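# Move the white-capped square bottle from fridge to workbench

## Task

Remove the square bottle with the white cap from the refrigerator (its left door is already latched open) and set it upright on the workbench, leaving every other item in the refrigerator where it was; the robot must not tip over or be left leaning, or the task fails.

## Robot and tools

ROBOT. A LinearBot: an omnidirectional wheeled base with a roughly 1.7 m column. A carriage rides the column (joint lift_m) and holds two identical six-joint arms, left and right, each ending in a two-finger gripper. Arm bases sit about 0.57 m + lift_m above the floor; carriage parts hang some 0.15 m lower. A hand reaches 0.78 m from its shoulder but only about 0.38 m below its arm base. The hand is about 0.16 m long, 0.1 m wide (0.14 m open); the wrist camera sticks out 0.11 m to one side. Parked arm: joints 1-6 = 0, 0.05, 0.05, 1.45, 0, 0; both parked, the robot is about 0.85 m wide, 0.65 m long. Cameras: carriage_camera (fixed, forward, tilted about 20 degrees down), left_wrist_camera and right_wrist_camera (looking past the fingertips).

FRAMES. All positions in metres. Base frame: origin on the floor below the base centre, x forward, y left, z up. Results report left_hand and right_hand (the point between the finger pads) in this frame, plus quat_wxyz; the hand's z axis runs along the fingers, which open along its y axis. base_odometry is in the frame of the base at scene start, counts wheel rotation only (slip looks like travel), heading in rad, left positive, -3.142 to 3.142.

TOOL move. Optional keys "base", "joints", "speeds", "min_time_s", "cameras"; motions in one call start together.
- base: an object with exactly one key, a relative offset from where the base last reported itself: translate_m (forward +, -2 to 2 m), strafe_m (left +, -2 to 2 m) or rotate_rad (counter-clockwise +, -6.3 to 6.3 rad).
- joints: one flat object for both arms, keyed by joint name, each value an absolute target (not an offset). lift_m 0 to 1 m. For each arm (prefix left_ or right_): joint1_rad -2.617 to 3.054 (yaw about vertical, 0 forward, + left); joint2_rad 0 to 3.141 (shoulder: 0 upper arm back and level, 1.57 upright, 3.14 forward level); joint3_rad 0 to 3.141 (elbow, 0 folded, 3.14 straight); joint4_rad -1.57 to 1.57 (wrist pitch, + lifts fingertips); joint5_rad -1.57 to 1.57 (wrist yaw, + turns fingertips RIGHT); joint6_rad -2.094 to 2.094 (roll about finger axis, + clockwise viewed from forearm); gripper_m 0 to 0.093 (pad gap in m). Omitted joints keep chasing their previous target.
- speeds: per-call caps: translate_m and strafe_m 0.02-0.5 m/s, rotate_rad 0.05-1.57 rad/s, lift_m 0.08-0.25 m/s (top of range is default).
- min_time_s: 0.1 to 8 s, minimum duration for each arm/gripper motion; smooths straighter paths.
- cameras: list of "carriage_camera", "left_wrist_camera", "right_wrist_camera" or "all"; omitted or null gives all, [] gives none.
An empty move just reports state and images. Unknown keys make a call invalid; out-of-range values get it refused. A refused call, or a stop that interrupts or blocks it, cancels later move/wait/finished_scene calls in the same reply. An action runs at most 15 s; base drives time out after 14 s.

OTHER TOOLS. wait(seconds 0-10, cameras): lets time pass, returns state. zoom_image(camera, region [x0,y0,x1,y1] pixels, at most 504x504, origin top-left) enlarges part of that camera's latest image (images are 672x504). read_manual(section "licences") returns licence text only. finished_scene(scene) ends the scene irreversibly; the goal must hold without the robot.

RESULT LINES. "move": "done" or the worst status. base_status/joint_status per motion: done (base: wheels turned the full amount, maybe slipping); off_target (resting short, may still push); contact_stop or time_out (target dropped, holding); not_followed (a self-collision check withheld arm targets, gripper still obeyed); limit_stop_at_motor_heat. on_its_own lists uncommanded behaviour ("held at" = target). joint_positions, motor_effort in % with bracketed peak, joint torques (joints 1-3 wrap at ±28 N m), gripper readings. MOTOR HOT warns at 75 °C; at 100 °C an OVER-TEMPERATURE FAULT drops that arm for 30-60 s or more. "pictures" lists image order. Time used shows consumed time.

PRACTICAL CAUTIONS.
- The base stops on wheel overload but ignores the arms; arms and grippers have no contact stop and keep pressing. Reported hand positions often sit above the true hand, worse at long reach; 1 kg makes a level hand sag 7-25 cm.
- Gripper: on a hard part the reading falls up to 0.005 m below its width; empty and closed reads 0-0.002. Command about 0.005 m under the first-contact reading for a firm grip; release with a target well above the reading.
- Don't leave arms stretched out while thinking or driving; park them to cool. Thinking time passes in the sim while the robot holds its last command.
- Tipping risk rises with a high carriage, extended or loaded arms, pushing/pulling, sudden stops; only images reveal a lean. Never back the column into a table edge. If pinned, drive about 0.2 m back the way you came, or raise the lift.
- Keep arms from colliding or pressing each other. To untangle withheld arms, resend one arm's current readings with joint 1 turned away, then the other in a later call.
- Avoid drops, releasing moving objects, slams and hard shoves; disturbing other refrigerator items or leaving the bottle tilted fails the goal.

Each tool is called after "Request:" as name(argument=value, ...) on one line, values as JSON.

## Session

Request:
move()

Scene clock: 0.00 s.
Joint torques (N m): no reading
base_odometry: x=+0.000 y=+0.000 heading=+0.000
base_status: not commanded
joint_positions: lift_m=+0.300 left_joint1_rad=-0.009 left_joint2_rad=+0.041 left_joint3_rad=+0.063 left_joint4_rad=+1.426 left_joint5_rad=-0.048 left_joint6_rad=+0.016 left_gripper_m=+0.09396 right_joint1_rad=-0.005 right_joint2_rad=+0.049 right_joint3_rad=+0.049 right_joint4_rad=+1.428 right_joint5_rad=-0.037 right_joint6_rad=+0.004 right_gripper_m=+0.09396
joint_status: not commanded
motor_effort: lift_m=+24 drive_wheels=+0
left_hand: x=+0.2631 y=+0.3097 z=+1.2857 quat_wxyz=(+0.998, -0.023, +0.062, +0.005) (m; base frame)
right_hand: x=+0.2693 y=-0.2956 z=+1.2820 quat_wxyz=(+0.997, -0.018, +0.072, +0.000) (m; base frame)
pictures: carriage_camera, left_wrist_camera, right_wrist_camera

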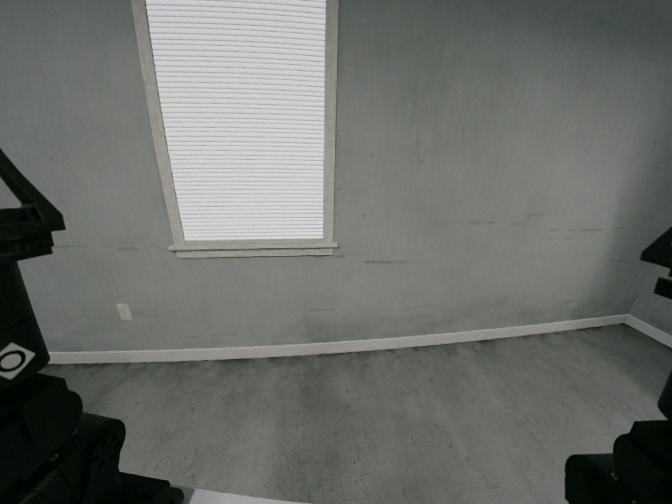

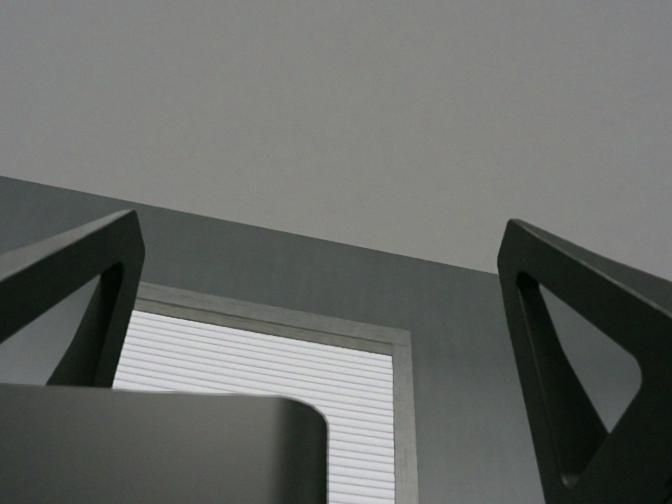

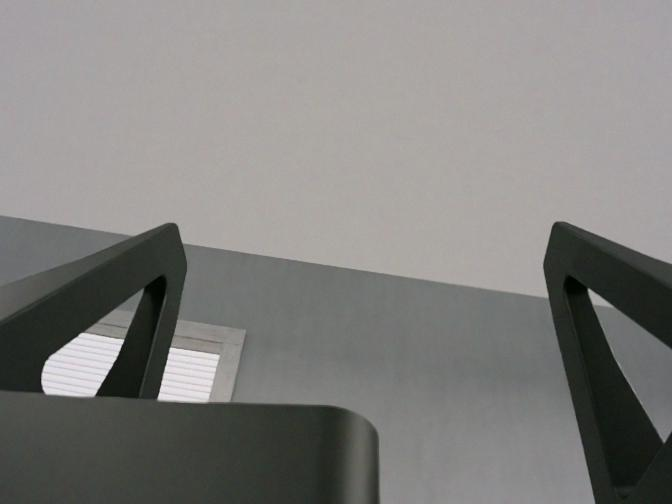

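Request:
move(base={"rotate_rad": 1.4}, cameras=["carriage_camera"])

Request:
move(base={"rotate_rad": 1.4}, cameras=["carriage_camera"])

Request:
move(base={"rotate_rad": 1.4}, cameras=["carriage_camera"])

Scene clock: 11.33 s.
Joint torques (N m): left_arm=[0.29 3.86 4.81 -0.08 0 0.01] | right_arm=[0.08 3.15 6.16 -0.15 0 -0.15]
move: done
base_odometry: x=+0.000 y=+0.000 heading=+1.400
base_status: done
joint_positions: lift_m=+0.300 left_joint1_rad=-0.009 left_joint2_rad=+0.041 left_joint3_rad=+0.063 left_joint4_rad=+1.425 left_joint5_rad=-0.048 left_joint6_rad=+0.016 left_gripper_m=+0.09397 right_joint1_rad=-0.005 right_joint2_rad=+0.049 right_joint3_rad=+0.049 right_joint4_rad=+1.426 right_joint5_rad=-0.037 right_joint6_rad=+0.004 right_gripper_m=+0.09397
joint_status: not commanded
motor_effort: lift_m=+24(24) drive_wheels=+5(12)
left_hand: x=+0.2633 y=+0.3097 z=+1.2857 quat_wxyz=(+0.998, -0.023, +0.062, +0.005) (m; base frame)
right_hand: x=+0.2700 y=-0.2956 z=+1.2819 quat_wxyz=(+0.997, -0.018, +0.073, +0.000) (m; base frame)
pictures: carriage_camera

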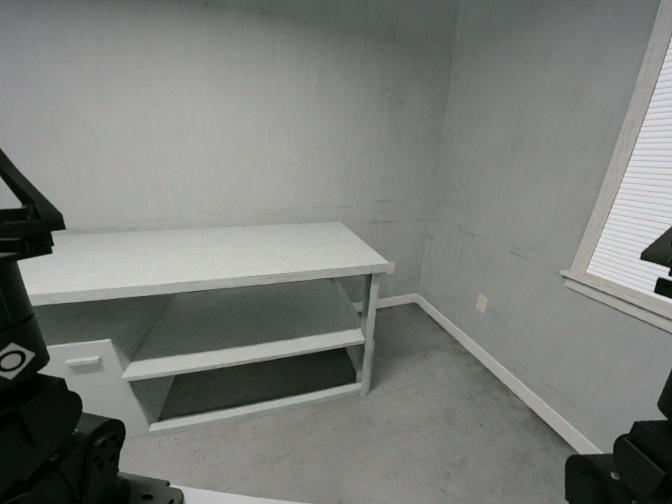

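Scene clock: 14.27 s.
Joint torques (N m): left_arm=[0.35 3.89 4.83 -0.08 0 0.01] | right_arm=[0.05 3.17 6.16 -0.13 0.01 -0.15]
move: done
base_odometry: x=+0.000 y=+0.000 heading=+2.800
base_status: done
joint_positions: lift_m=+0.300 left_joint1_rad=-0.009 left_joint2_rad=+0.041 left_joint3_rad=+0.063 left_joint4_rad=+1.424 left_joint5_rad=-0.048 left_joint6_rad=+0.016 left_gripper_m=+0.09397 right_joint1_rad=-0.005 right_joint2_rad=+0.049 right_joint3_rad=+0.049 right_joint4_rad=+1.424 right_joint5_rad=-0.037 right_joint6_rad=+0.004 right_gripper_m=+0.09397
joint_status: not commanded
motor_effort: lift_m=+24(24) drive_wheels=+4(13)
left_hand: x=+0.2634 y=+0.3097 z=+1.2857 quat_wxyz=(+0.998, -0.023, +0.063, +0.005) (m; base frame)
right_hand: x=+0.2703 y=-0.2956 z=+1.2818 quat_wxyz=(+0.997, -0.018, +0.074, +0.001) (m; base frame)
pictures: carriage_camera

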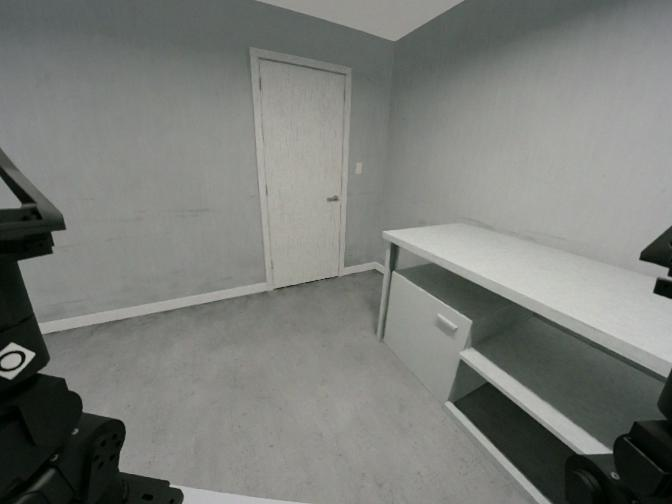

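Scene clock: 17.20 s.
Joint torques (N m): left_arm=[0.35 3.88 4.81 -0.08 0 0.01] | right_arm=[0.05 3.17 6.17 -0.12 0.01 -0.16]
move: done
base_odometry: x=+0.000 y=+0.000 heading=-2.084
base_status: done
joint_positions: lift_m=+0.300 left_joint1_rad=-0.009 left_joint2_rad=+0.041 left_joint3_rad=+0.063 left_joint4_rad=+1.424 left_joint5_rad=-0.048 left_joint6_rad=+0.016 left_gripper_m=+0.09398 right_joint1_rad=-0.005 right_joint2_rad=+0.049 right_joint3_rad=+0.049 right_joint4_rad=+1.424 right_joint5_rad=-0.037 right_joint6_rad=+0.004 right_gripper_m=+0.09398
joint_status: not commanded
motor_effort: lift_m=+24(24) drive_wheels=+5(14)
left_hand: x=+0.2635 y=+0.3097 z=+1.2857 quat_wxyz=(+0.998, -0.023, +0.063, +0.005) (m; base frame)
right_hand: x=+0.2704 y=-0.2956 z=+1.2818 quat_wxyz=(+0.997, -0.018, +0.074, +0.001) (m; base frame)
pictures: carriage_camera

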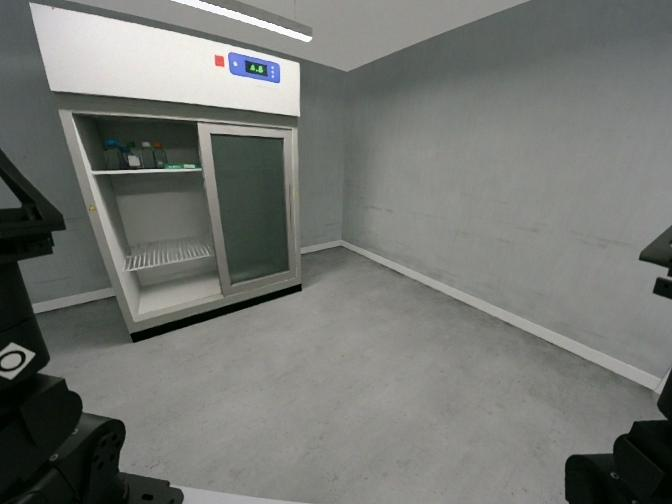

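Request:
zoom_image(camera="carriage_camera", region=[80, 115, 220, 195])

Request:
move(base={"rotate_rad": 0.68}, cameras=["carriage_camera"])

Scaled by 3.600 from the camera's 672x504 image, which has a finer 960x720 frame.

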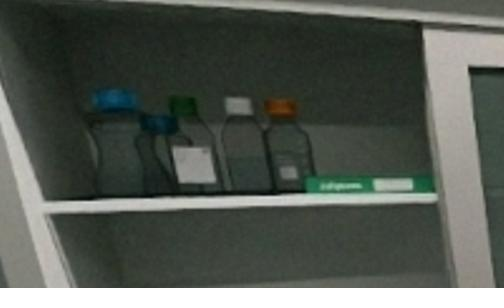

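Scene clock: 59.90 s.
Joint torques (N m): left_arm=[0.34 3.88 4.79 -0.07 0 0] | right_arm=[0.03 3.18 6.17 -0.13 0.01 -0.15]
move: done
base_odometry: x=+0.000 y=+0.000 heading=-1.404
base_status: done
joint_positions: lift_m=+0.300 left_joint1_rad=-0.009 left_joint2_rad=+0.041 left_joint3_rad=+0.063 left_joint4_rad=+1.424 left_joint5_rad=-0.048 left_joint6_rad=+0.016 left_gripper_m=+0.09398 right_joint1_rad=-0.005 right_joint2_rad=+0.049 right_joint3_rad=+0.049 right_joint4_rad=+1.424 right_joint5_rad=-0.037 right_joint6_rad=+0.004 right_gripper_m=+0.09398
joint_status: not commanded
motor_effort: lift_m=+24(24) drive_wheels=+5(12)
left_hand: x=+0.2635 y=+0.3097 z=+1.2857 quat_wxyz=(+0.998, -0.023, +0.063, +0.005) (m; base frame)
right_hand: x=+0.2703 y=-0.2956 z=+1.2818 quat_wxyz=(+0.997, -0.018, +0.074, +0.001) (m; base frame)
pictures: carriage_camera

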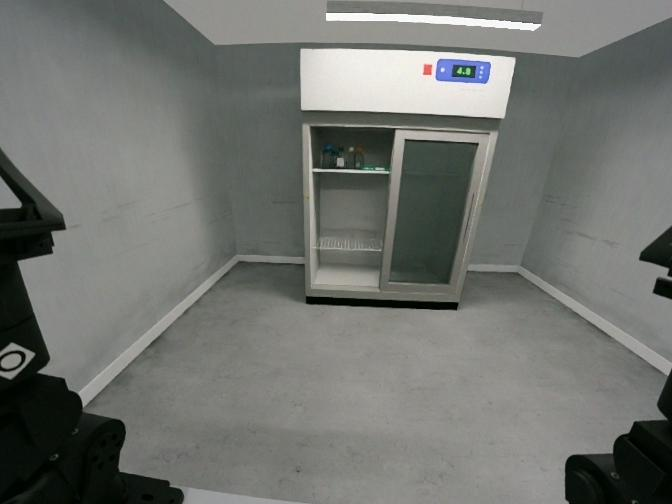

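Request:
move(base={"translate_m": 1.1}, joints={"lift_m": 0.5}, cameras=["carriage_camera"])

Request:
zoom_image(camera="carriage_camera", region=[260, 150, 460, 300])

Scene clock: 89.50 s.
Joint torques (N m): left_arm=[0.35 3.92 4.88 -0.09 -0.01 0.01] | right_arm=[0.06 3.18 6.2 -0.14 0.01 -0.16]
move: done
base_odometry: x=+0.184 y=-1.085 heading=-1.403
base_status: done
joint_positions: lift_m=+0.500 left_joint1_rad=-0.009 left_joint2_rad=+0.041 left_joint3_rad=+0.063 left_joint4_rad=+1.424 left_joint5_rad=-0.048 left_joint6_rad=+0.016 left_gripper_m=+0.09398 right_joint1_rad=-0.005 right_joint2_rad=+0.049 right_joint3_rad=+0.049 right_joint4_rad=+1.425 right_joint5_rad=-0.037 right_joint6_rad=+0.004 right_gripper_m=+0.09398
joint_status: all done
motor_effort: lift_m=+26(31) drive_wheels=-3(19)
left_hand: x=+0.2636 y=+0.3097 z=+1.4855 quat_wxyz=(+0.998, -0.023, +0.063, +0.005) (m; base frame)
right_hand: x=+0.2701 y=-0.2956 z=+1.4817 quat_wxyz=(+0.997, -0.018, +0.073, +0.000) (m; base frame)
pictures: carriage_camera
camera_calibration:
carriage_camera: T_world_to_cam=[[0.0454457, -0.998547, 0.0289474, -0.0450972], [-0.353787, -0.0431872, -0.934329, 1.41557], [0.934221, 0.03222, -0.355235, 0.407627], [0, 0, 0, 1]] pos_world=[0.122044, 0.00296896, 1.46871]

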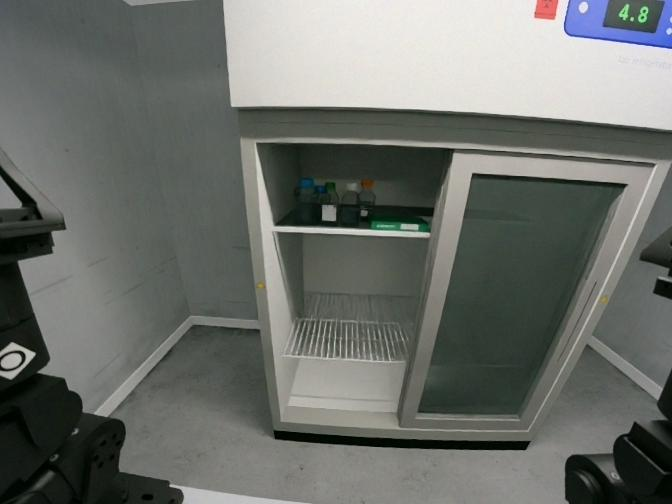

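Scaled by 2.520 from the camera's 672x504 image, which has a finer 960x720 frame.

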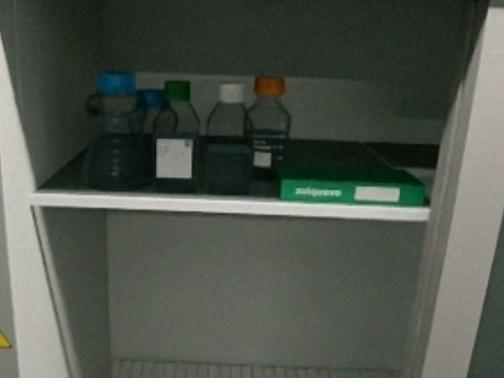

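Request:
move(base={"strafe_m": -0.32}, joints={"lift_m": 0.58}, cameras=[])

Request:
move(base={"translate_m": 0.24}, cameras=["carriage_camera"])

Request:
zoom_image(camera="carriage_camera", region=[140, 120, 400, 315])

Scene clock: 274.97 s.
Joint torques (N m): left_arm=[0.32 3.89 4.85 -0.07 0 0] | right_arm=[0.05 3.17 6.15 -0.15 0.01 -0.15]
move: done
base_odometry: x=-0.132 y=-1.138 heading=-1.403
base_status: done
joint_positions: lift_m=+0.580 left_joint1_rad=-0.009 left_joint2_rad=+0.041 left_joint3_rad=+0.063 left_joint4_rad=+1.424 left_joint5_rad=-0.048 left_joint6_rad=+0.016 left_gripper_m=+0.09398 right_joint1_rad=-0.005 right_joint2_rad=+0.049 right_joint3_rad=+0.049 right_joint4_rad=+1.426 right_joint5_rad=-0.037 right_joint6_rad=+0.004 right_gripper_m=+0.09398
joint_status: all done
motor_effort: lift_m=+26(32) drive_wheels=-1(12)
left_hand: x=+0.2636 y=+0.3097 z=+1.5655 quat_wxyz=(+0.998, -0.023, +0.063, +0.005) (m; base frame)
right_hand: x=+0.2700 y=-0.2955 z=+1.5617 quat_wxyz=(+0.997, -0.018, +0.073, +0.001) (m; base frame)
pictures: none
No camera images: "cameras" was empty.

Scene clock: 277.33 s.
Joint torques (N m): left_arm=[0.31 3.88 4.79 -0.06 0.01 0] | right_arm=[0.01 3.21 6.15 -0.14 0 -0.15]
move: done
base_odometry: x=-0.092 y=-1.375 heading=-1.404
base_status: done
joint_positions: lift_m=+0.580 left_joint1_rad=-0.009 left_joint2_rad=+0.041 left_joint3_rad=+0.063 left_joint4_rad=+1.423 left_joint5_rad=-0.048 left_joint6_rad=+0.016 left_gripper_m=+0.09398 right_joint1_rad=-0.005 right_joint2_rad=+0.049 right_joint3_rad=+0.049 right_joint4_rad=+1.426 right_joint5_rad=-0.037 right_joint6_rad=+0.004 right_gripper_m=+0.09398
joint_status: not commanded
motor_effort: lift_m=+26(26) drive_wheels=+2(11)
left_hand: x=+0.2637 y=+0.3097 z=+1.5655 quat_wxyz=(+0.998, -0.023, +0.063, +0.005) (m; base frame)
right_hand: x=+0.2700 y=-0.2955 z=+1.5617 quat_wxyz=(+0.997, -0.018, +0.073, +0.001) (m; base frame)
pictures: carriage_camera
camera_calibration:
carriage_camera: T_world_to_cam=[[0.0454457, -0.998547, 0.0289474, -0.0474127], [-0.353787, -0.0431872, -0.934329, 1.4903], [0.934221, 0.03222, -0.355235, 0.436042], [0, 0, 0, 1]] pos_world=[0.122044, 0.00296896, 1.5487]

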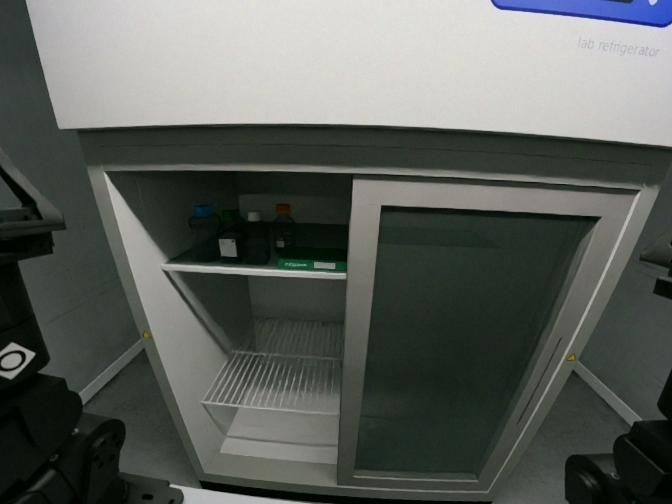

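Scaled by 1.938 from the camera's 672x504 image, which has a finer 960x720 frame.

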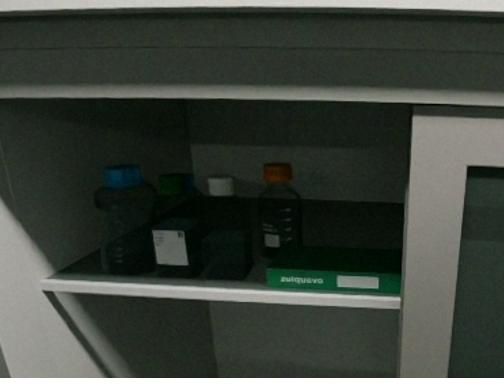

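Request:
move(joints={"lift_m": 0.35}, cameras=[])

Request:
move(joints={"left_joint1_rad": -0.02, "left_joint2_rad": 1.188, "left_joint3_rad": 0.684, "left_joint4_rad": 0.334, "left_joint5_rad": 0.0, "left_joint6_rad": 0.0, "left_gripper_m": 0.068}, cameras=[])

Request:
move(joints={"lift_m": 0.58}, cameras=["carriage_camera", "left_wrist_camera"])

Scene clock: 333.03 s.
Joint torques (N m): left_arm=[0.31 3.88 4.85 -0.06 0 0.01] | right_arm=[0.01 3.11 6.16 -0.15 0.01 -0.15]
move: done
base_odometry: x=-0.092 y=-1.375 heading=-1.404
base_status: not commanded
joint_positions: lift_m=+0.350 left_joint1_rad=-0.009 left_joint2_rad=+0.041 left_joint3_rad=+0.063 left_joint4_rad=+1.423 left_joint5_rad=-0.048 left_joint6_rad=+0.016 left_gripper_m=+0.09398 right_joint1_rad=-0.005 right_joint2_rad=+0.049 right_joint3_rad=+0.049 right_joint4_rad=+1.426 right_joint5_rad=-0.037 right_joint6_rad=+0.004 right_gripper_m=+0.09398
joint_status: all done
motor_effort: lift_m=+21(22) drive_wheels=+4(7)
left_hand: x=+0.2637 y=+0.3097 z=+1.3360 quat_wxyz=(+0.998, -0.023, +0.063, +0.005) (m; base frame)
right_hand: x=+0.2700 y=-0.2955 z=+1.3323 quat_wxyz=(+0.997, -0.018, +0.073, +0.001) (m; base frame)
pictures: none
No camera images: "cameras" was empty.

Scene clock: 334.73 s.
Joint torques (N m): left_arm=[-0.27 -4.25 8.72 2.21 0.07 -0.11] | right_arm=[0.01 3.17 6.17 -0.15 0.01 -0.15]
move: done
base_odometry: x=-0.092 y=-1.375 heading=-1.404
base_status: not commanded
joint_positions: lift_m=+0.350 left_joint1_rad=-0.013 left_joint2_rad=+1.186 left_joint3_rad=+0.651 left_joint4_rad=+0.342 left_joint5_rad=-0.011 left_joint6_rad=+0.009 left_gripper_m=+0.06814 right_joint1_rad=-0.005 right_joint2_rad=+0.049 right_joint3_rad=+0.049 right_joint4_rad=+1.426 right_joint5_rad=-0.037 right_joint6_rad=+0.004 right_gripper_m=+0.09398
joint_status: all done
motor_effort: lift_m=+21(21) drive_wheels=-3(5)
left_hand: x=+0.6365 y=+0.2982 z=+1.1405 quat_wxyz=(+0.636, +0.005, +0.772, +0.003) (m; base frame)
right_hand: x=+0.2700 y=-0.2955 z=+1.3323 quat_wxyz=(+0.997, -0.018, +0.073, +0.001) (m; base frame)
pictures: none
No camera images: "cameras" was empty.

Scene clock: 336.20 s.
Joint torques (N m): left_arm=[-0.28 -4.48 7.82 2.28 0.06 -0.08] | right_arm=[0.02 3.17 6.15 -0.14 0 -0.15]
move: done
base_odometry: x=-0.092 y=-1.375 heading=-1.404
base_status: not commanded
joint_positions: lift_m=+0.580 left_joint1_rad=-0.013 left_joint2_rad=+1.188 left_joint3_rad=+0.663 left_joint4_rad=+0.336 left_joint5_rad=-0.009 left_joint6_rad=+0.008 left_gripper_m=+0.06814 right_joint1_rad=-0.005 right_joint2_rad=+0.049 right_joint3_rad=+0.049 right_joint4_rad=+1.426 right_joint5_rad=-0.037 right_joint6_rad=+0.004 right_gripper_m=+0.09398
joint_status: all done
motor_effort: lift_m=+26(32) drive_wheels=+1(6)
left_hand: x=+0.6379 y=+0.2979 z=+1.3735 quat_wxyz=(+0.637, +0.005, +0.771, +0.002) (m; base frame)
right_hand: x=+0.2700 y=-0.2955 z=+1.5617 quat_wxyz=(+0.997, -0.018, +0.073, +0.001) (m; base frame)
pictures: carriage_camera, left_wrist_camera
camera_calibration:
carriage_camera: T_world_to_cam=[[0.0454457, -0.998547, 0.0289474, -0.0474128], [-0.353787, -0.0431872, -0.934329, 1.49031], [0.934221, 0.03222, -0.355235, 0.436043], [0, 0, 0, 1]] pos_world=[0.122044, 0.00296896, 1.54871]
left_wrist_camera: T_world_to_cam=[[0.00510707, -0.999769, 0.0208798, 0.264598], [-0.745315, -0.0177264, -0.666477, 1.3955], [0.666693, -0.0121583, -0.745233, 0.725274], [0, 0, 0, 1]] pos_world=[0.555201, 0.298092, 1.46504]

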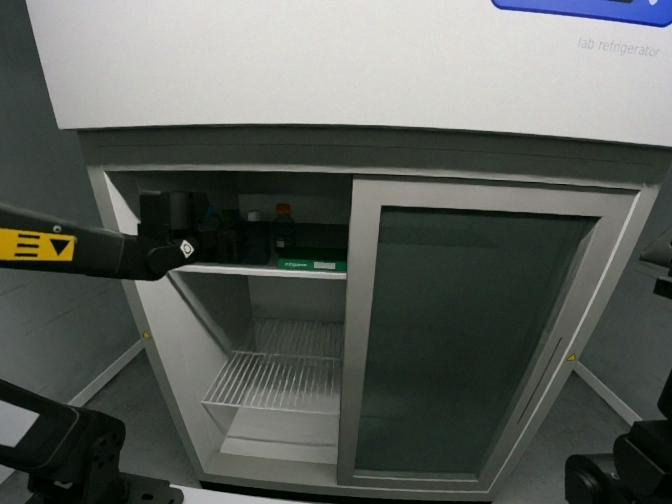

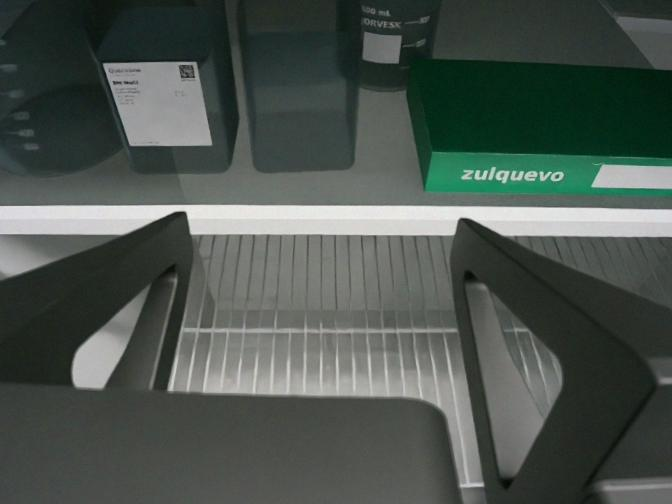

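Request:
move(joints={"left_joint1_rad": 0.013, "left_joint2_rad": 1.7455, "left_joint3_rad": 1.2, "left_joint4_rad": 0.39, "left_joint5_rad": 0.0, "left_joint6_rad": 0.0}, min_time_s=1.5, cameras=["carriage_camera", "left_wrist_camera"])

Scene clock: 383.77 s.
Joint torques (N m): left_arm=[0.95 -8.81 8.64 2.47 0.06 -0.09] | right_arm=[0.02 3.15 6.15 -0.15 0.01 -0.15]
move: done
base_odometry: x=-0.092 y=-1.375 heading=-1.404
base_status: not commanded
joint_positions: lift_m=+0.580 left_joint1_rad=+0.006 left_joint2_rad=+1.738 left_joint3_rad=+1.167 left_joint4_rad=+0.375 left_joint5_rad=-0.009 left_joint6_rad=+0.008 left_gripper_m=+0.06814 right_joint1_rad=-0.005 right_joint2_rad=+0.049 right_joint3_rad=+0.049 right_joint4_rad=+1.426 right_joint5_rad=-0.037 right_joint6_rad=+0.004 right_gripper_m=+0.09398
joint_status: all done
motor_effort: lift_m=+26(26) drive_wheels=+1(6)
left_hand: x=+0.7765 y=+0.3066 z=+1.3764 quat_wxyz=(+0.635, -0.002, +0.773, +0.008) (m; base frame)
right_hand: x=+0.2700 y=-0.2955 z=+1.5617 quat_wxyz=(+0.997, -0.018, +0.073, +0.001) (m; base frame)
pictures: carriage_camera, left_wrist_camera
camera_calibration:
carriage_camera: T_world_to_cam=[[0.0454457, -0.998547, 0.0289474, -0.0474128], [-0.353787, -0.0431872, -0.934329, 1.49031], [0.934221, 0.03222, -0.355235, 0.436043], [0, 0, 0, 1]] pos_world=[0.122044, 0.00296896, 1.54871]
left_wrist_camera: T_world_to_cam=[[0.0246907, -0.99948, 0.02076, 0.25743], [-0.749135, -0.0322489, -0.661632, 1.50166], [0.661957, 0.000784083, -0.749541, 0.640702], [0, 0, 0, 1]] pos_world=[0.694474, 0.305221, 1.46843]

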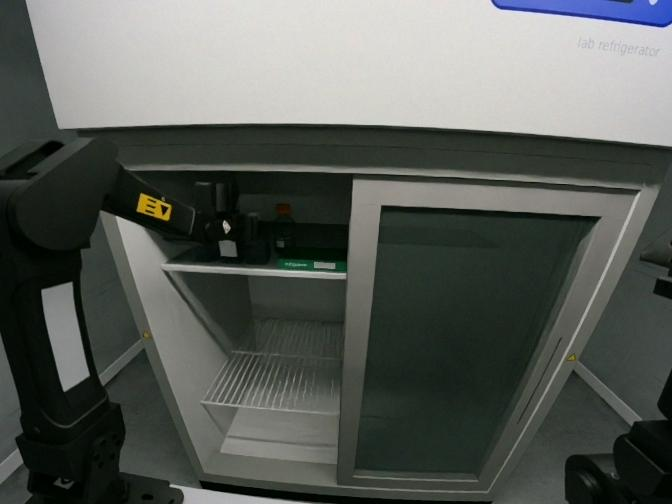

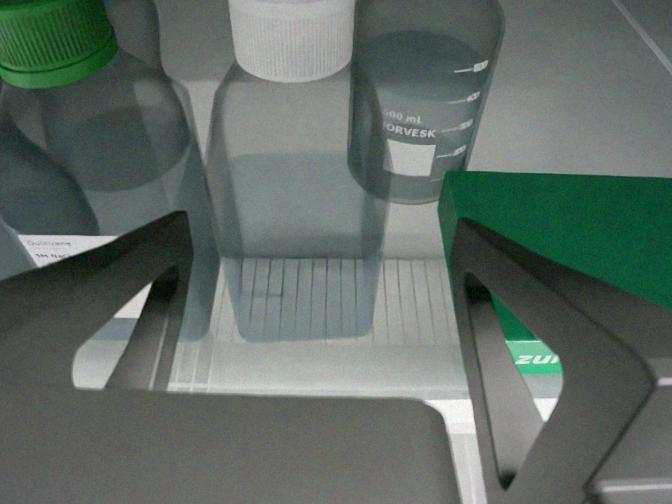

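Request:
move(joints={"left_joint1_rad": 0.035, "left_joint2_rad": 1.93, "left_joint3_rad": 1.45, "left_joint4_rad": 0.385, "left_joint5_rad": 0.0, "left_joint6_rad": 0.0}, min_time_s=1.0, cameras=["left_wrist_camera"])

Scene clock: 438.10 s.
Joint torques (N m): left_arm=[0.9 -10.41 8.75 2.4 0.06 -0.08] | right_arm=[0.01 3.17 6.17 -0.15 0.01 -0.15]
move: done
base_odometry: x=-0.092 y=-1.375 heading=-1.404
base_status: not commanded
joint_positions: lift_m=+0.580 left_joint1_rad=+0.029 left_joint2_rad=+1.921 left_joint3_rad=+1.417 left_joint4_rad=+0.377 left_joint5_rad=-0.009 left_joint6_rad=+0.008 left_gripper_m=+0.06814 right_joint1_rad=-0.005 right_joint2_rad=+0.049 right_joint3_rad=+0.049 right_joint4_rad=+1.426 right_joint5_rad=-0.037 right_joint6_rad=+0.004 right_gripper_m=+0.09398
joint_status: all done
motor_effort: lift_m=+26(26) drive_wheels=+4(6)
left_hand: x=+0.8305 y=+0.3204 z=+1.3970 quat_wxyz=(+0.661, -0.011, +0.750, +0.016) (m; base frame)
right_hand: x=+0.2700 y=-0.2955 z=+1.5617 quat_wxyz=(+0.997, -0.018, +0.073, +0.001) (m; base frame)
pictures: left_wrist_camera
camera_calibration:
left_wrist_camera: T_world_to_cam=[[0.045702, -0.998713, 0.0219895, 0.250037], [-0.700806, -0.0477407, -0.711752, 1.59104], [0.711886, 0.0171182, -0.702086, 0.507435], [0, 0, 0, 1]] pos_world=[0.742349, 0.316987, 1.48319]

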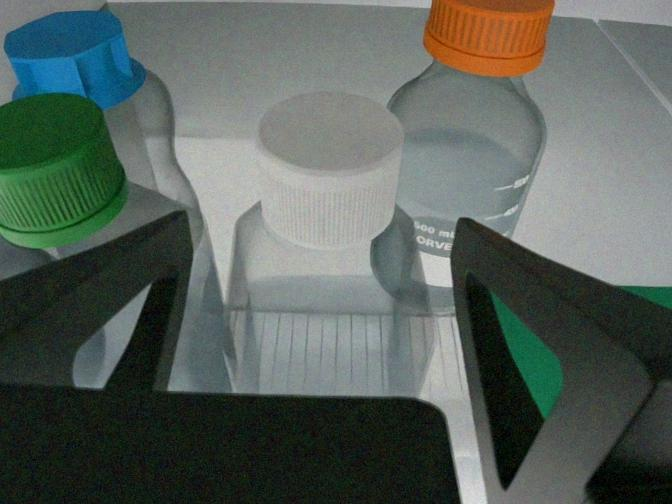

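Request:
move(joints={"left_joint1_rad": 0.016, "left_joint2_rad": 2.134, "left_joint3_rad": 1.679, "left_joint4_rad": 0.367, "left_joint5_rad": 0.0, "left_joint6_rad": 0.0, "left_gripper_m": 0.062}, min_time_s=1.5, cameras=["left_wrist_camera"])

Scene clock: 462.87 s.
Joint torques (N m): left_arm=[-0.35 -12.11 8.81 2.23 0.06 -0.09] | right_arm=[0.02 3.15 6.17 -0.15 0.01 -0.15]
move: done
base_odometry: x=-0.092 y=-1.375 heading=-1.404
base_status: not commanded
joint_positions: lift_m=+0.580 left_joint1_rad=+0.024 left_joint2_rad=+2.123 left_joint3_rad=+1.646 left_joint4_rad=+0.373 left_joint5_rad=-0.009 left_joint6_rad=+0.008 left_gripper_m=+0.06215 right_joint1_rad=-0.005 right_joint2_rad=+0.049 right_joint3_rad=+0.049 right_joint4_rad=+1.426 right_joint5_rad=-0.037 right_joint6_rad=+0.004 right_gripper_m=+0.09398
joint_status: all done
motor_effort: lift_m=+26(26) drive_wheels=+3(7)
left_hand: x=+0.8809 y=+0.3186 z=+1.3855 quat_wxyz=(+0.669, -0.009, +0.743, +0.014) (m; base frame)
right_hand: x=+0.2700 y=-0.2955 z=+1.5617 quat_wxyz=(+0.997, -0.018, +0.073, +0.001) (m; base frame)
pictures: left_wrist_camera
camera_calibration:
left_wrist_camera: T_world_to_cam=[[0.0402581, -0.998939, 0.0223615, 0.250571], [-0.68512, -0.0438875, -0.727107, 1.62428], [0.727317, 0.0139516, -0.68616, 0.428871], [0, 0, 0, 1]] pos_world=[0.790813, 0.315607, 1.4697]

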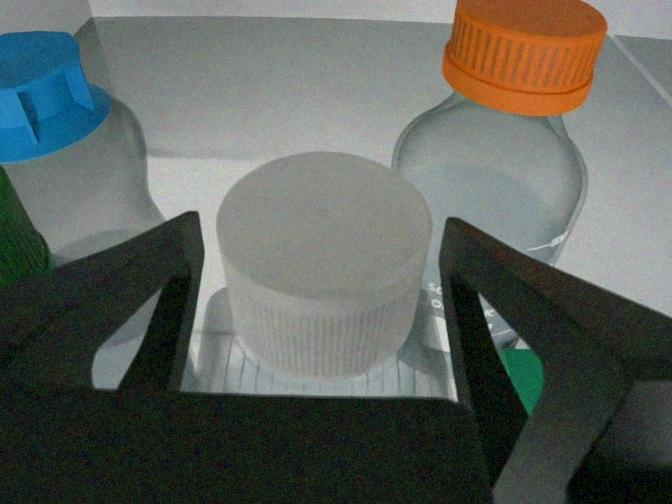

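Request:
move(joints={"left_gripper_m": 0.036}, min_time_s=1.5, cameras=["left_wrist_camera"])

Scene clock: 479.50 s.
Joint torques (N m): left_arm=[-0.24 -12.1 8.83 2.24 0.03 -0.02] | right_arm=[0.02 3.15 6.16 -0.14 0.01 -0.15]
move: off_target
base_odometry: x=-0.092 y=-1.375 heading=-1.404
base_status: not commanded
joint_positions: lift_m=+0.580 left_joint1_rad=+0.023 left_joint2_rad=+2.123 left_joint3_rad=+1.646 left_joint4_rad=+0.372 left_joint5_rad=-0.007 left_joint6_rad=+0.002 left_gripper_m=+0.04356 right_joint1_rad=-0.005 right_joint2_rad=+0.049 right_joint3_rad=+0.049 right_joint4_rad=+1.426 right_joint5_rad=-0.037 right_joint6_rad=+0.004 right_gripper_m=+0.09398
joint_status: left_gripper_m off_target (ended at +0.04359, target +0.03600)
motor_effort: lift_m=+26(26) drive_wheels=+5(6)
left_hand: x=+0.8809 y=+0.3176 z=+1.3853 quat_wxyz=(+0.669, -0.010, +0.743, +0.011) (m; base frame)
right_hand: x=+0.2700 y=-0.2955 z=+1.5617 quat_wxyz=(+0.997, -0.018, +0.073, +0.001) (m; base frame)
pictures: left_wrist_camera
camera_calibration:
left_wrist_camera: T_world_to_cam=[[0.0382108, -0.998872, 0.0281974, 0.243269], [-0.685636, -0.0467353, -0.726443, 1.62454], [0.726941, 0.00842485, -0.686648, 0.431514], [0, 0, 0, 1]] pos_world=[0.790864, 0.315283, 1.46958]

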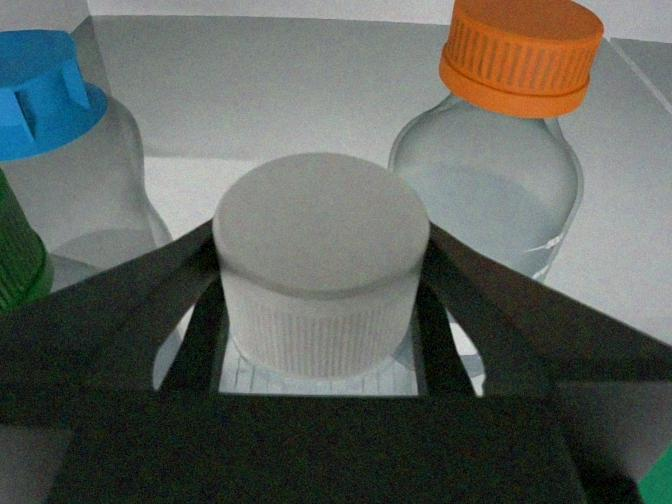

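Request:
move(joints={"lift_m": 0.597}, speeds={"lift_m": 0.08}, cameras=["left_wrist_camera"])

Scene clock: 493.30 s.
Joint torques (N m): left_arm=[-0.24 -13.22 8.83 2.62 0.04 -0.01] | right_arm=[0.02 3.17 6.24 -0.15 0 -0.16]
move: done
base_odometry: x=-0.092 y=-1.375 heading=-1.404
base_status: not commanded
joint_positions: lift_m=+0.597 left_joint1_rad=+0.023 left_joint2_rad=+2.135 left_joint3_rad=+1.646 left_joint4_rad=+0.340 left_joint5_rad=-0.007 left_joint6_rad=+0.001 left_gripper_m=+0.04286 right_joint1_rad=-0.005 right_joint2_rad=+0.049 right_joint3_rad=+0.049 right_joint4_rad=+1.426 right_joint5_rad=-0.037 right_joint6_rad=+0.004 right_gripper_m=+0.09398
joint_status: all done
motor_effort: lift_m=+26(31) drive_wheels=+2(5)
left_hand: x=+0.8815 y=+0.3176 z=+1.3868 quat_wxyz=(+0.652, -0.011, +0.758, +0.011) (m; base frame)
right_hand: x=+0.2700 y=-0.2955 z=+1.5787 quat_wxyz=(+0.997, -0.018, +0.073, +0.001) (m; base frame)
pictures: left_wrist_camera
camera_calibration:
left_wrist_camera: T_world_to_cam=[[0.0396116, -0.998806, 0.0286079, 0.241393], [-0.717059, -0.0483536, -0.695333, 1.61111], [0.695886, 0.00702973, -0.718118, 0.503552], [0, 0, 0, 1]] pos_world=[0.795287, 0.315468, 1.47496]

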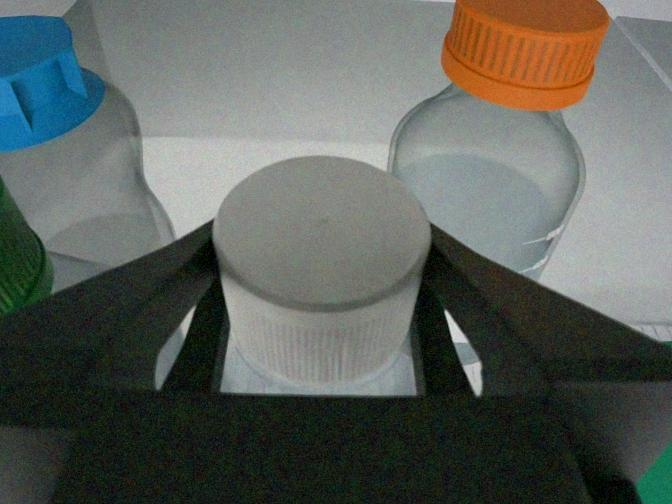

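Request:
move(joints={"lift_m": 0.606, "left_joint4_rad": 0.402}, speeds={"lift_m": 0.08}, min_time_s=0.5, cameras=["left_wrist_camera"])

Scene clock: 505.07 s.
Joint torques (N m): left_arm=[-0.24 -13.9 8.8 3.17 0.04 -0.01] | right_arm=[0.01 3.14 6.19 -0.15 0.01 -0.15]
move: off_target
base_odometry: x=-0.092 y=-1.375 heading=-1.404
base_status: not commanded
joint_positions: lift_m=+0.606 left_joint1_rad=+0.023 left_joint2_rad=+2.143 left_joint3_rad=+1.646 left_joint4_rad=+0.327 left_joint5_rad=-0.007 left_joint6_rad=+0.001 left_gripper_m=+0.04276 right_joint1_rad=-0.005 right_joint2_rad=+0.049 right_joint3_rad=+0.049 right_joint4_rad=+1.426 right_joint5_rad=-0.037 right_joint6_rad=+0.004 right_gripper_m=+0.09398
joint_status: left_joint4_rad off_target (ended at +0.327, target +0.402); the others done
motor_effort: lift_m=+26(29) drive_wheels=+2(5)
left_hand: x=+0.8819 y=+0.3176 z=+1.3878 quat_wxyz=(+0.644, -0.011, +0.765, +0.011) (m; base frame)
right_hand: x=+0.2700 y=-0.2955 z=+1.5877 quat_wxyz=(+0.997, -0.018, +0.073, +0.001) (m; base frame)
pictures: left_wrist_camera
camera_calibration:
left_wrist_camera: T_world_to_cam=[[0.0402079, -0.998792, 0.0282434, 0.241335], [-0.731486, -0.0486791, -0.680117, 1.60376], [0.68067, 0.00668643, -0.732559, 0.537523], [0, 0, 0, 1]] pos_world=[0.79755, 0.315519, 1.4777]

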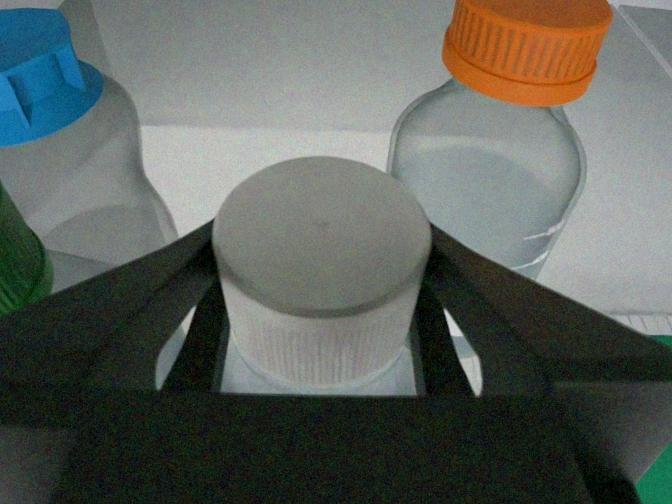

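Request:
move(joints={"left_joint4_rad": 0.465}, min_time_s=0.8, cameras=["left_wrist_camera"])

Scene clock: 520.93 s.
Joint torques (N m): left_arm=[-0.24 -14.79 8.8 3.49 0.04 -0.01] | right_arm=[0.03 3.17 6.16 -0.15 0.01 -0.15]
move: off_target
base_odometry: x=-0.092 y=-1.375 heading=-1.404
base_status: not commanded
joint_positions: lift_m=+0.606 left_joint1_rad=+0.023 left_joint2_rad=+2.152 left_joint3_rad=+1.646 left_joint4_rad=+0.359 left_joint5_rad=-0.007 left_joint6_rad=+0.001 left_gripper_m=+0.04275 right_joint1_rad=-0.005 right_joint2_rad=+0.049 right_joint3_rad=+0.049 right_joint4_rad=+1.426 right_joint5_rad=-0.037 right_joint6_rad=+0.004 right_gripper_m=+0.09398
joint_status: left_joint4_rad off_target (ended at +0.359, target +0.465)
motor_effort: lift_m=+26(26) drive_wheels=+3(6)
left_hand: x=+0.8842 y=+0.3177 z=+1.3894 quat_wxyz=(+0.653, -0.010, +0.757, +0.011) (m; base frame)
right_hand: x=+0.2700 y=-0.2955 z=+1.5877 quat_wxyz=(+0.997, -0.018, +0.073, +0.001) (m; base frame)
pictures: left_wrist_camera
camera_calibration:
left_wrist_camera: T_world_to_cam=[[0.0395789, -0.998806, 0.0286274, 0.241273], [-0.716263, -0.0483357, -0.696154, 1.61534], [0.696707, 0.00704826, -0.717321, 0.501684], [0, 0, 0, 1]] pos_world=[0.79793, 0.315527, 1.47748]

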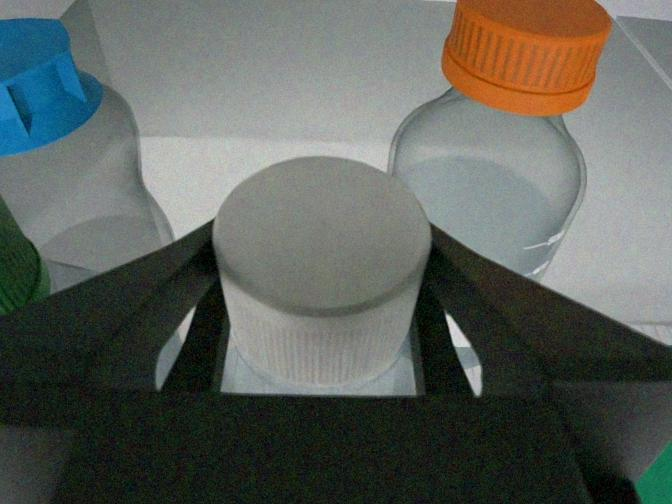

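Request:
move(joints={"lift_m": 0.62, "left_joint4_rad": 0.49}, speeds={"lift_m": 0.08}, min_time_s=0.5, cameras=["left_wrist_camera"])

Scene clock: 533.03 s.
Joint torques (N m): left_arm=[-0.25 -15.86 8.84 3.58 0.04 -0.01] | right_arm=[0.02 3.18 6.12 -0.15 0 -0.15]
move: off_target
base_odometry: x=-0.092 y=-1.375 heading=-1.404
base_status: not commanded
joint_positions: lift_m=+0.620 left_joint1_rad=+0.023 left_joint2_rad=+2.163 left_joint3_rad=+1.646 left_joint4_rad=+0.381 left_joint5_rad=-0.007 left_joint6_rad=+0.001 left_gripper_m=+0.04268 right_joint1_rad=-0.005 right_joint2_rad=+0.049 right_joint3_rad=+0.049 right_joint4_rad=+1.426 right_joint5_rad=-0.037 right_joint6_rad=+0.004 right_gripper_m=+0.09398
joint_status: left_joint4_rad off_target (ended at +0.381, target +0.490); the others done
motor_effort: lift_m=+26(31) drive_wheels=+4(7)
left_hand: x=+0.8863 y=+0.3177 z=+1.4021 quat_wxyz=(+0.657, -0.010, +0.754, +0.011) (m; base frame)
right_hand: x=+0.2700 y=-0.2955 z=+1.6016 quat_wxyz=(+0.997, -0.018, +0.073, +0.001) (m; base frame)
pictures: left_wrist_camera
camera_calibration:
left_wrist_camera: T_world_to_cam=[[0.0392392, -0.998814, 0.0288269, 0.240898], [-0.707983, -0.0481488, -0.704586, 1.63006], [0.705139, 0.0072385, -0.709033, 0.490221], [0, 0, 0, 1]] pos_world=[0.798931, 0.31555, 1.48916]

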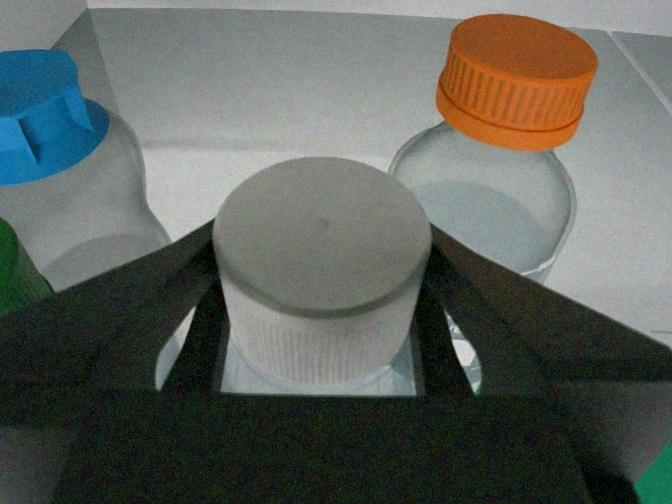

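Request:
move(base={"translate_m": -0.55}, speeds={"translate_m": 0.2}, cameras=["carriage_camera", "left_wrist_camera"])

Scene clock: 576.90 s.
Joint torques (N m): left_arm=[-0.25 -15.69 8.8 3.49 0.04 -0.02] | right_arm=[0.01 3.15 6.13 -0.15 0.01 -0.15]
move: done
base_odometry: x=-0.184 y=-0.832 heading=-1.404
base_status: done
joint_positions: lift_m=+0.620 left_joint1_rad=+0.023 left_joint2_rad=+2.163 left_joint3_rad=+1.646 left_joint4_rad=+0.387 left_joint5_rad=-0.007 left_joint6_rad=+0.001 left_gripper_m=+0.04267 right_joint1_rad=-0.005 right_joint2_rad=+0.049 right_joint3_rad=+0.049 right_joint4_rad=+1.426 right_joint5_rad=-0.037 right_joint6_rad=+0.004 right_gripper_m=+0.09398
joint_status: not commanded
motor_effort: lift_m=+26(26) drive_wheels=-1(11)
left_hand: x=+0.8865 y=+0.3177 z=+1.4036 quat_wxyz=(+0.660, -0.010, +0.752, +0.011) (m; base frame)
right_hand: x=+0.2699 y=-0.2955 z=+1.6017 quat_wxyz=(+0.997, -0.018, +0.073, +0.001) (m; base frame)
pictures: carriage_camera, left_wrist_camera
camera_calibration:
carriage_camera: T_world_to_cam=[[0.0454457, -0.998547, 0.0289474, -0.0485689], [-0.353787, -0.0431872, -0.934329, 1.52762], [0.934221, 0.03222, -0.355235, 0.450231], [0, 0, 0, 1]] pos_world=[0.122044, 0.00296896, 1.58865]
left_wrist_camera: T_world_to_cam=[[0.039063, -0.998818, 0.0289282, 0.240867], [-0.70367, -0.0480515, -0.7089, 1.63345], [0.709452, 0.00733583, -0.704716, 0.481221], [0, 0, 0, 1]] pos_world=[0.798601, 0.315542, 1.49011]

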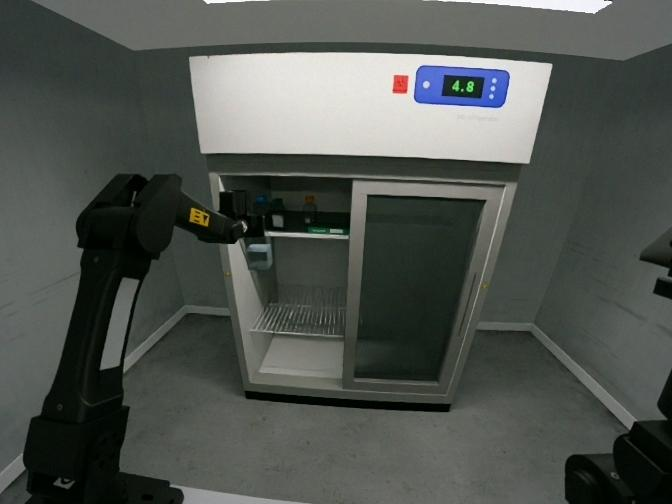

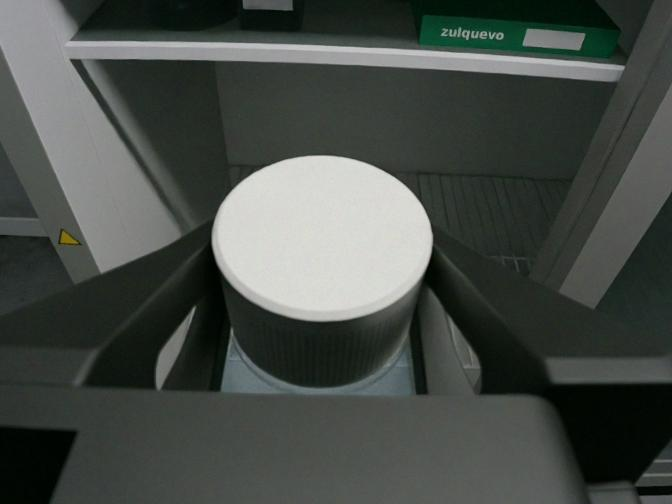

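Request:
move(base={"rotate_rad": 3.1416}, joints={"lift_m": 0.38, "left_joint1_rad": 0.0, "left_joint2_rad": 1.36, "left_joint3_rad": 0.843, "left_joint4_rad": 0.54}, speeds={"rotate_rad": 0.9, "lift_m": 0.12}, min_time_s=3, cameras=["carriage_camera", "left_wrist_camera"])

Scene clock: 606.67 s.
Joint torques (N m): left_arm=[-0.21 -10.82 6.71 3.53 -0.02 -0.01] | right_arm=[-0.01 3.18 6.16 -0.16 0.01 -0.15]
move: off_target
base_odometry: x=-0.184 y=-0.833 heading=+1.738
base_status: done
joint_positions: lift_m=+0.380 left_joint1_rad=+0.006 left_joint2_rad=+1.412 left_joint3_rad=+0.836 left_joint4_rad=+0.434 left_joint5_rad=-0.002 left_joint6_rad=+0.001 left_gripper_m=+0.04257 right_joint1_rad=-0.005 right_joint2_rad=+0.049 right_joint3_rad=+0.049 right_joint4_rad=+1.426 right_joint5_rad=-0.037 right_joint6_rad=+0.004 right_gripper_m=+0.09400
joint_status: left_joint4_rad off_target (ended at +0.434, target +0.540); the others done
motor_effort: lift_m=+22(23) drive_wheels=+7(15)
left_hand: x=+0.6926 y=+0.3047 z=+1.1887 quat_wxyz=(+0.655, -0.002, +0.756, +0.003) (m; base frame)
right_hand: x=+0.2698 y=-0.2955 z=+1.3622 quat_wxyz=(+0.997, -0.018, +0.073, +0.001) (m; base frame)
pictures: carriage_camera, left_wrist_camera
camera_calibration:
carriage_camera: T_world_to_cam=[[0.0454457, -0.998547, 0.0289474, -0.0416368], [-0.353787, -0.0431872, -0.934329, 1.30388], [0.934221, 0.03222, -0.355235, 0.365162], [0, 0, 0, 1]] pos_world=[0.122044, 0.00296896, 1.34917]
left_wrist_camera: T_world_to_cam=[[0.0170383, -0.999407, 0.0299136, 0.255859], [-0.713167, -0.0331167, -0.700211, 1.33578], [0.700787, -0.00940298, -0.713309, 0.488688], [0, 0, 0, 1]] pos_world=[0.605809, 0.304539, 1.27626]

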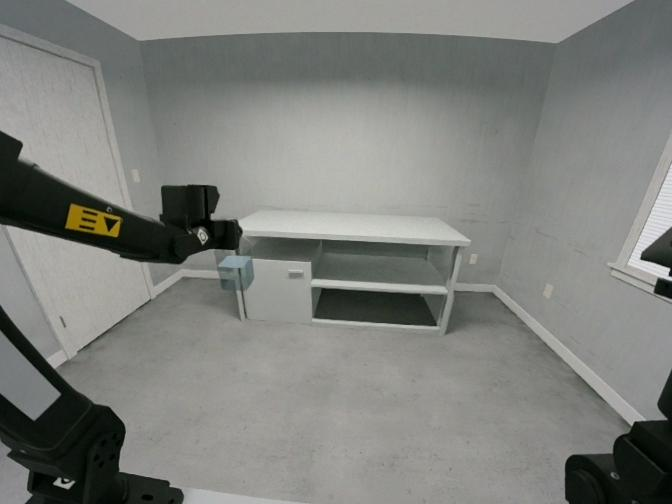

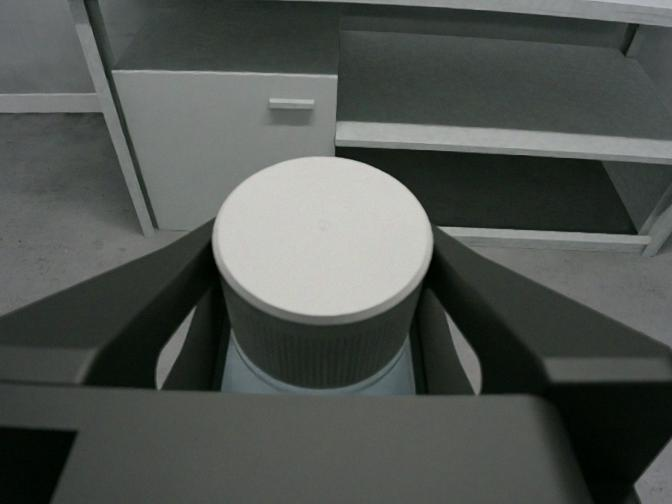

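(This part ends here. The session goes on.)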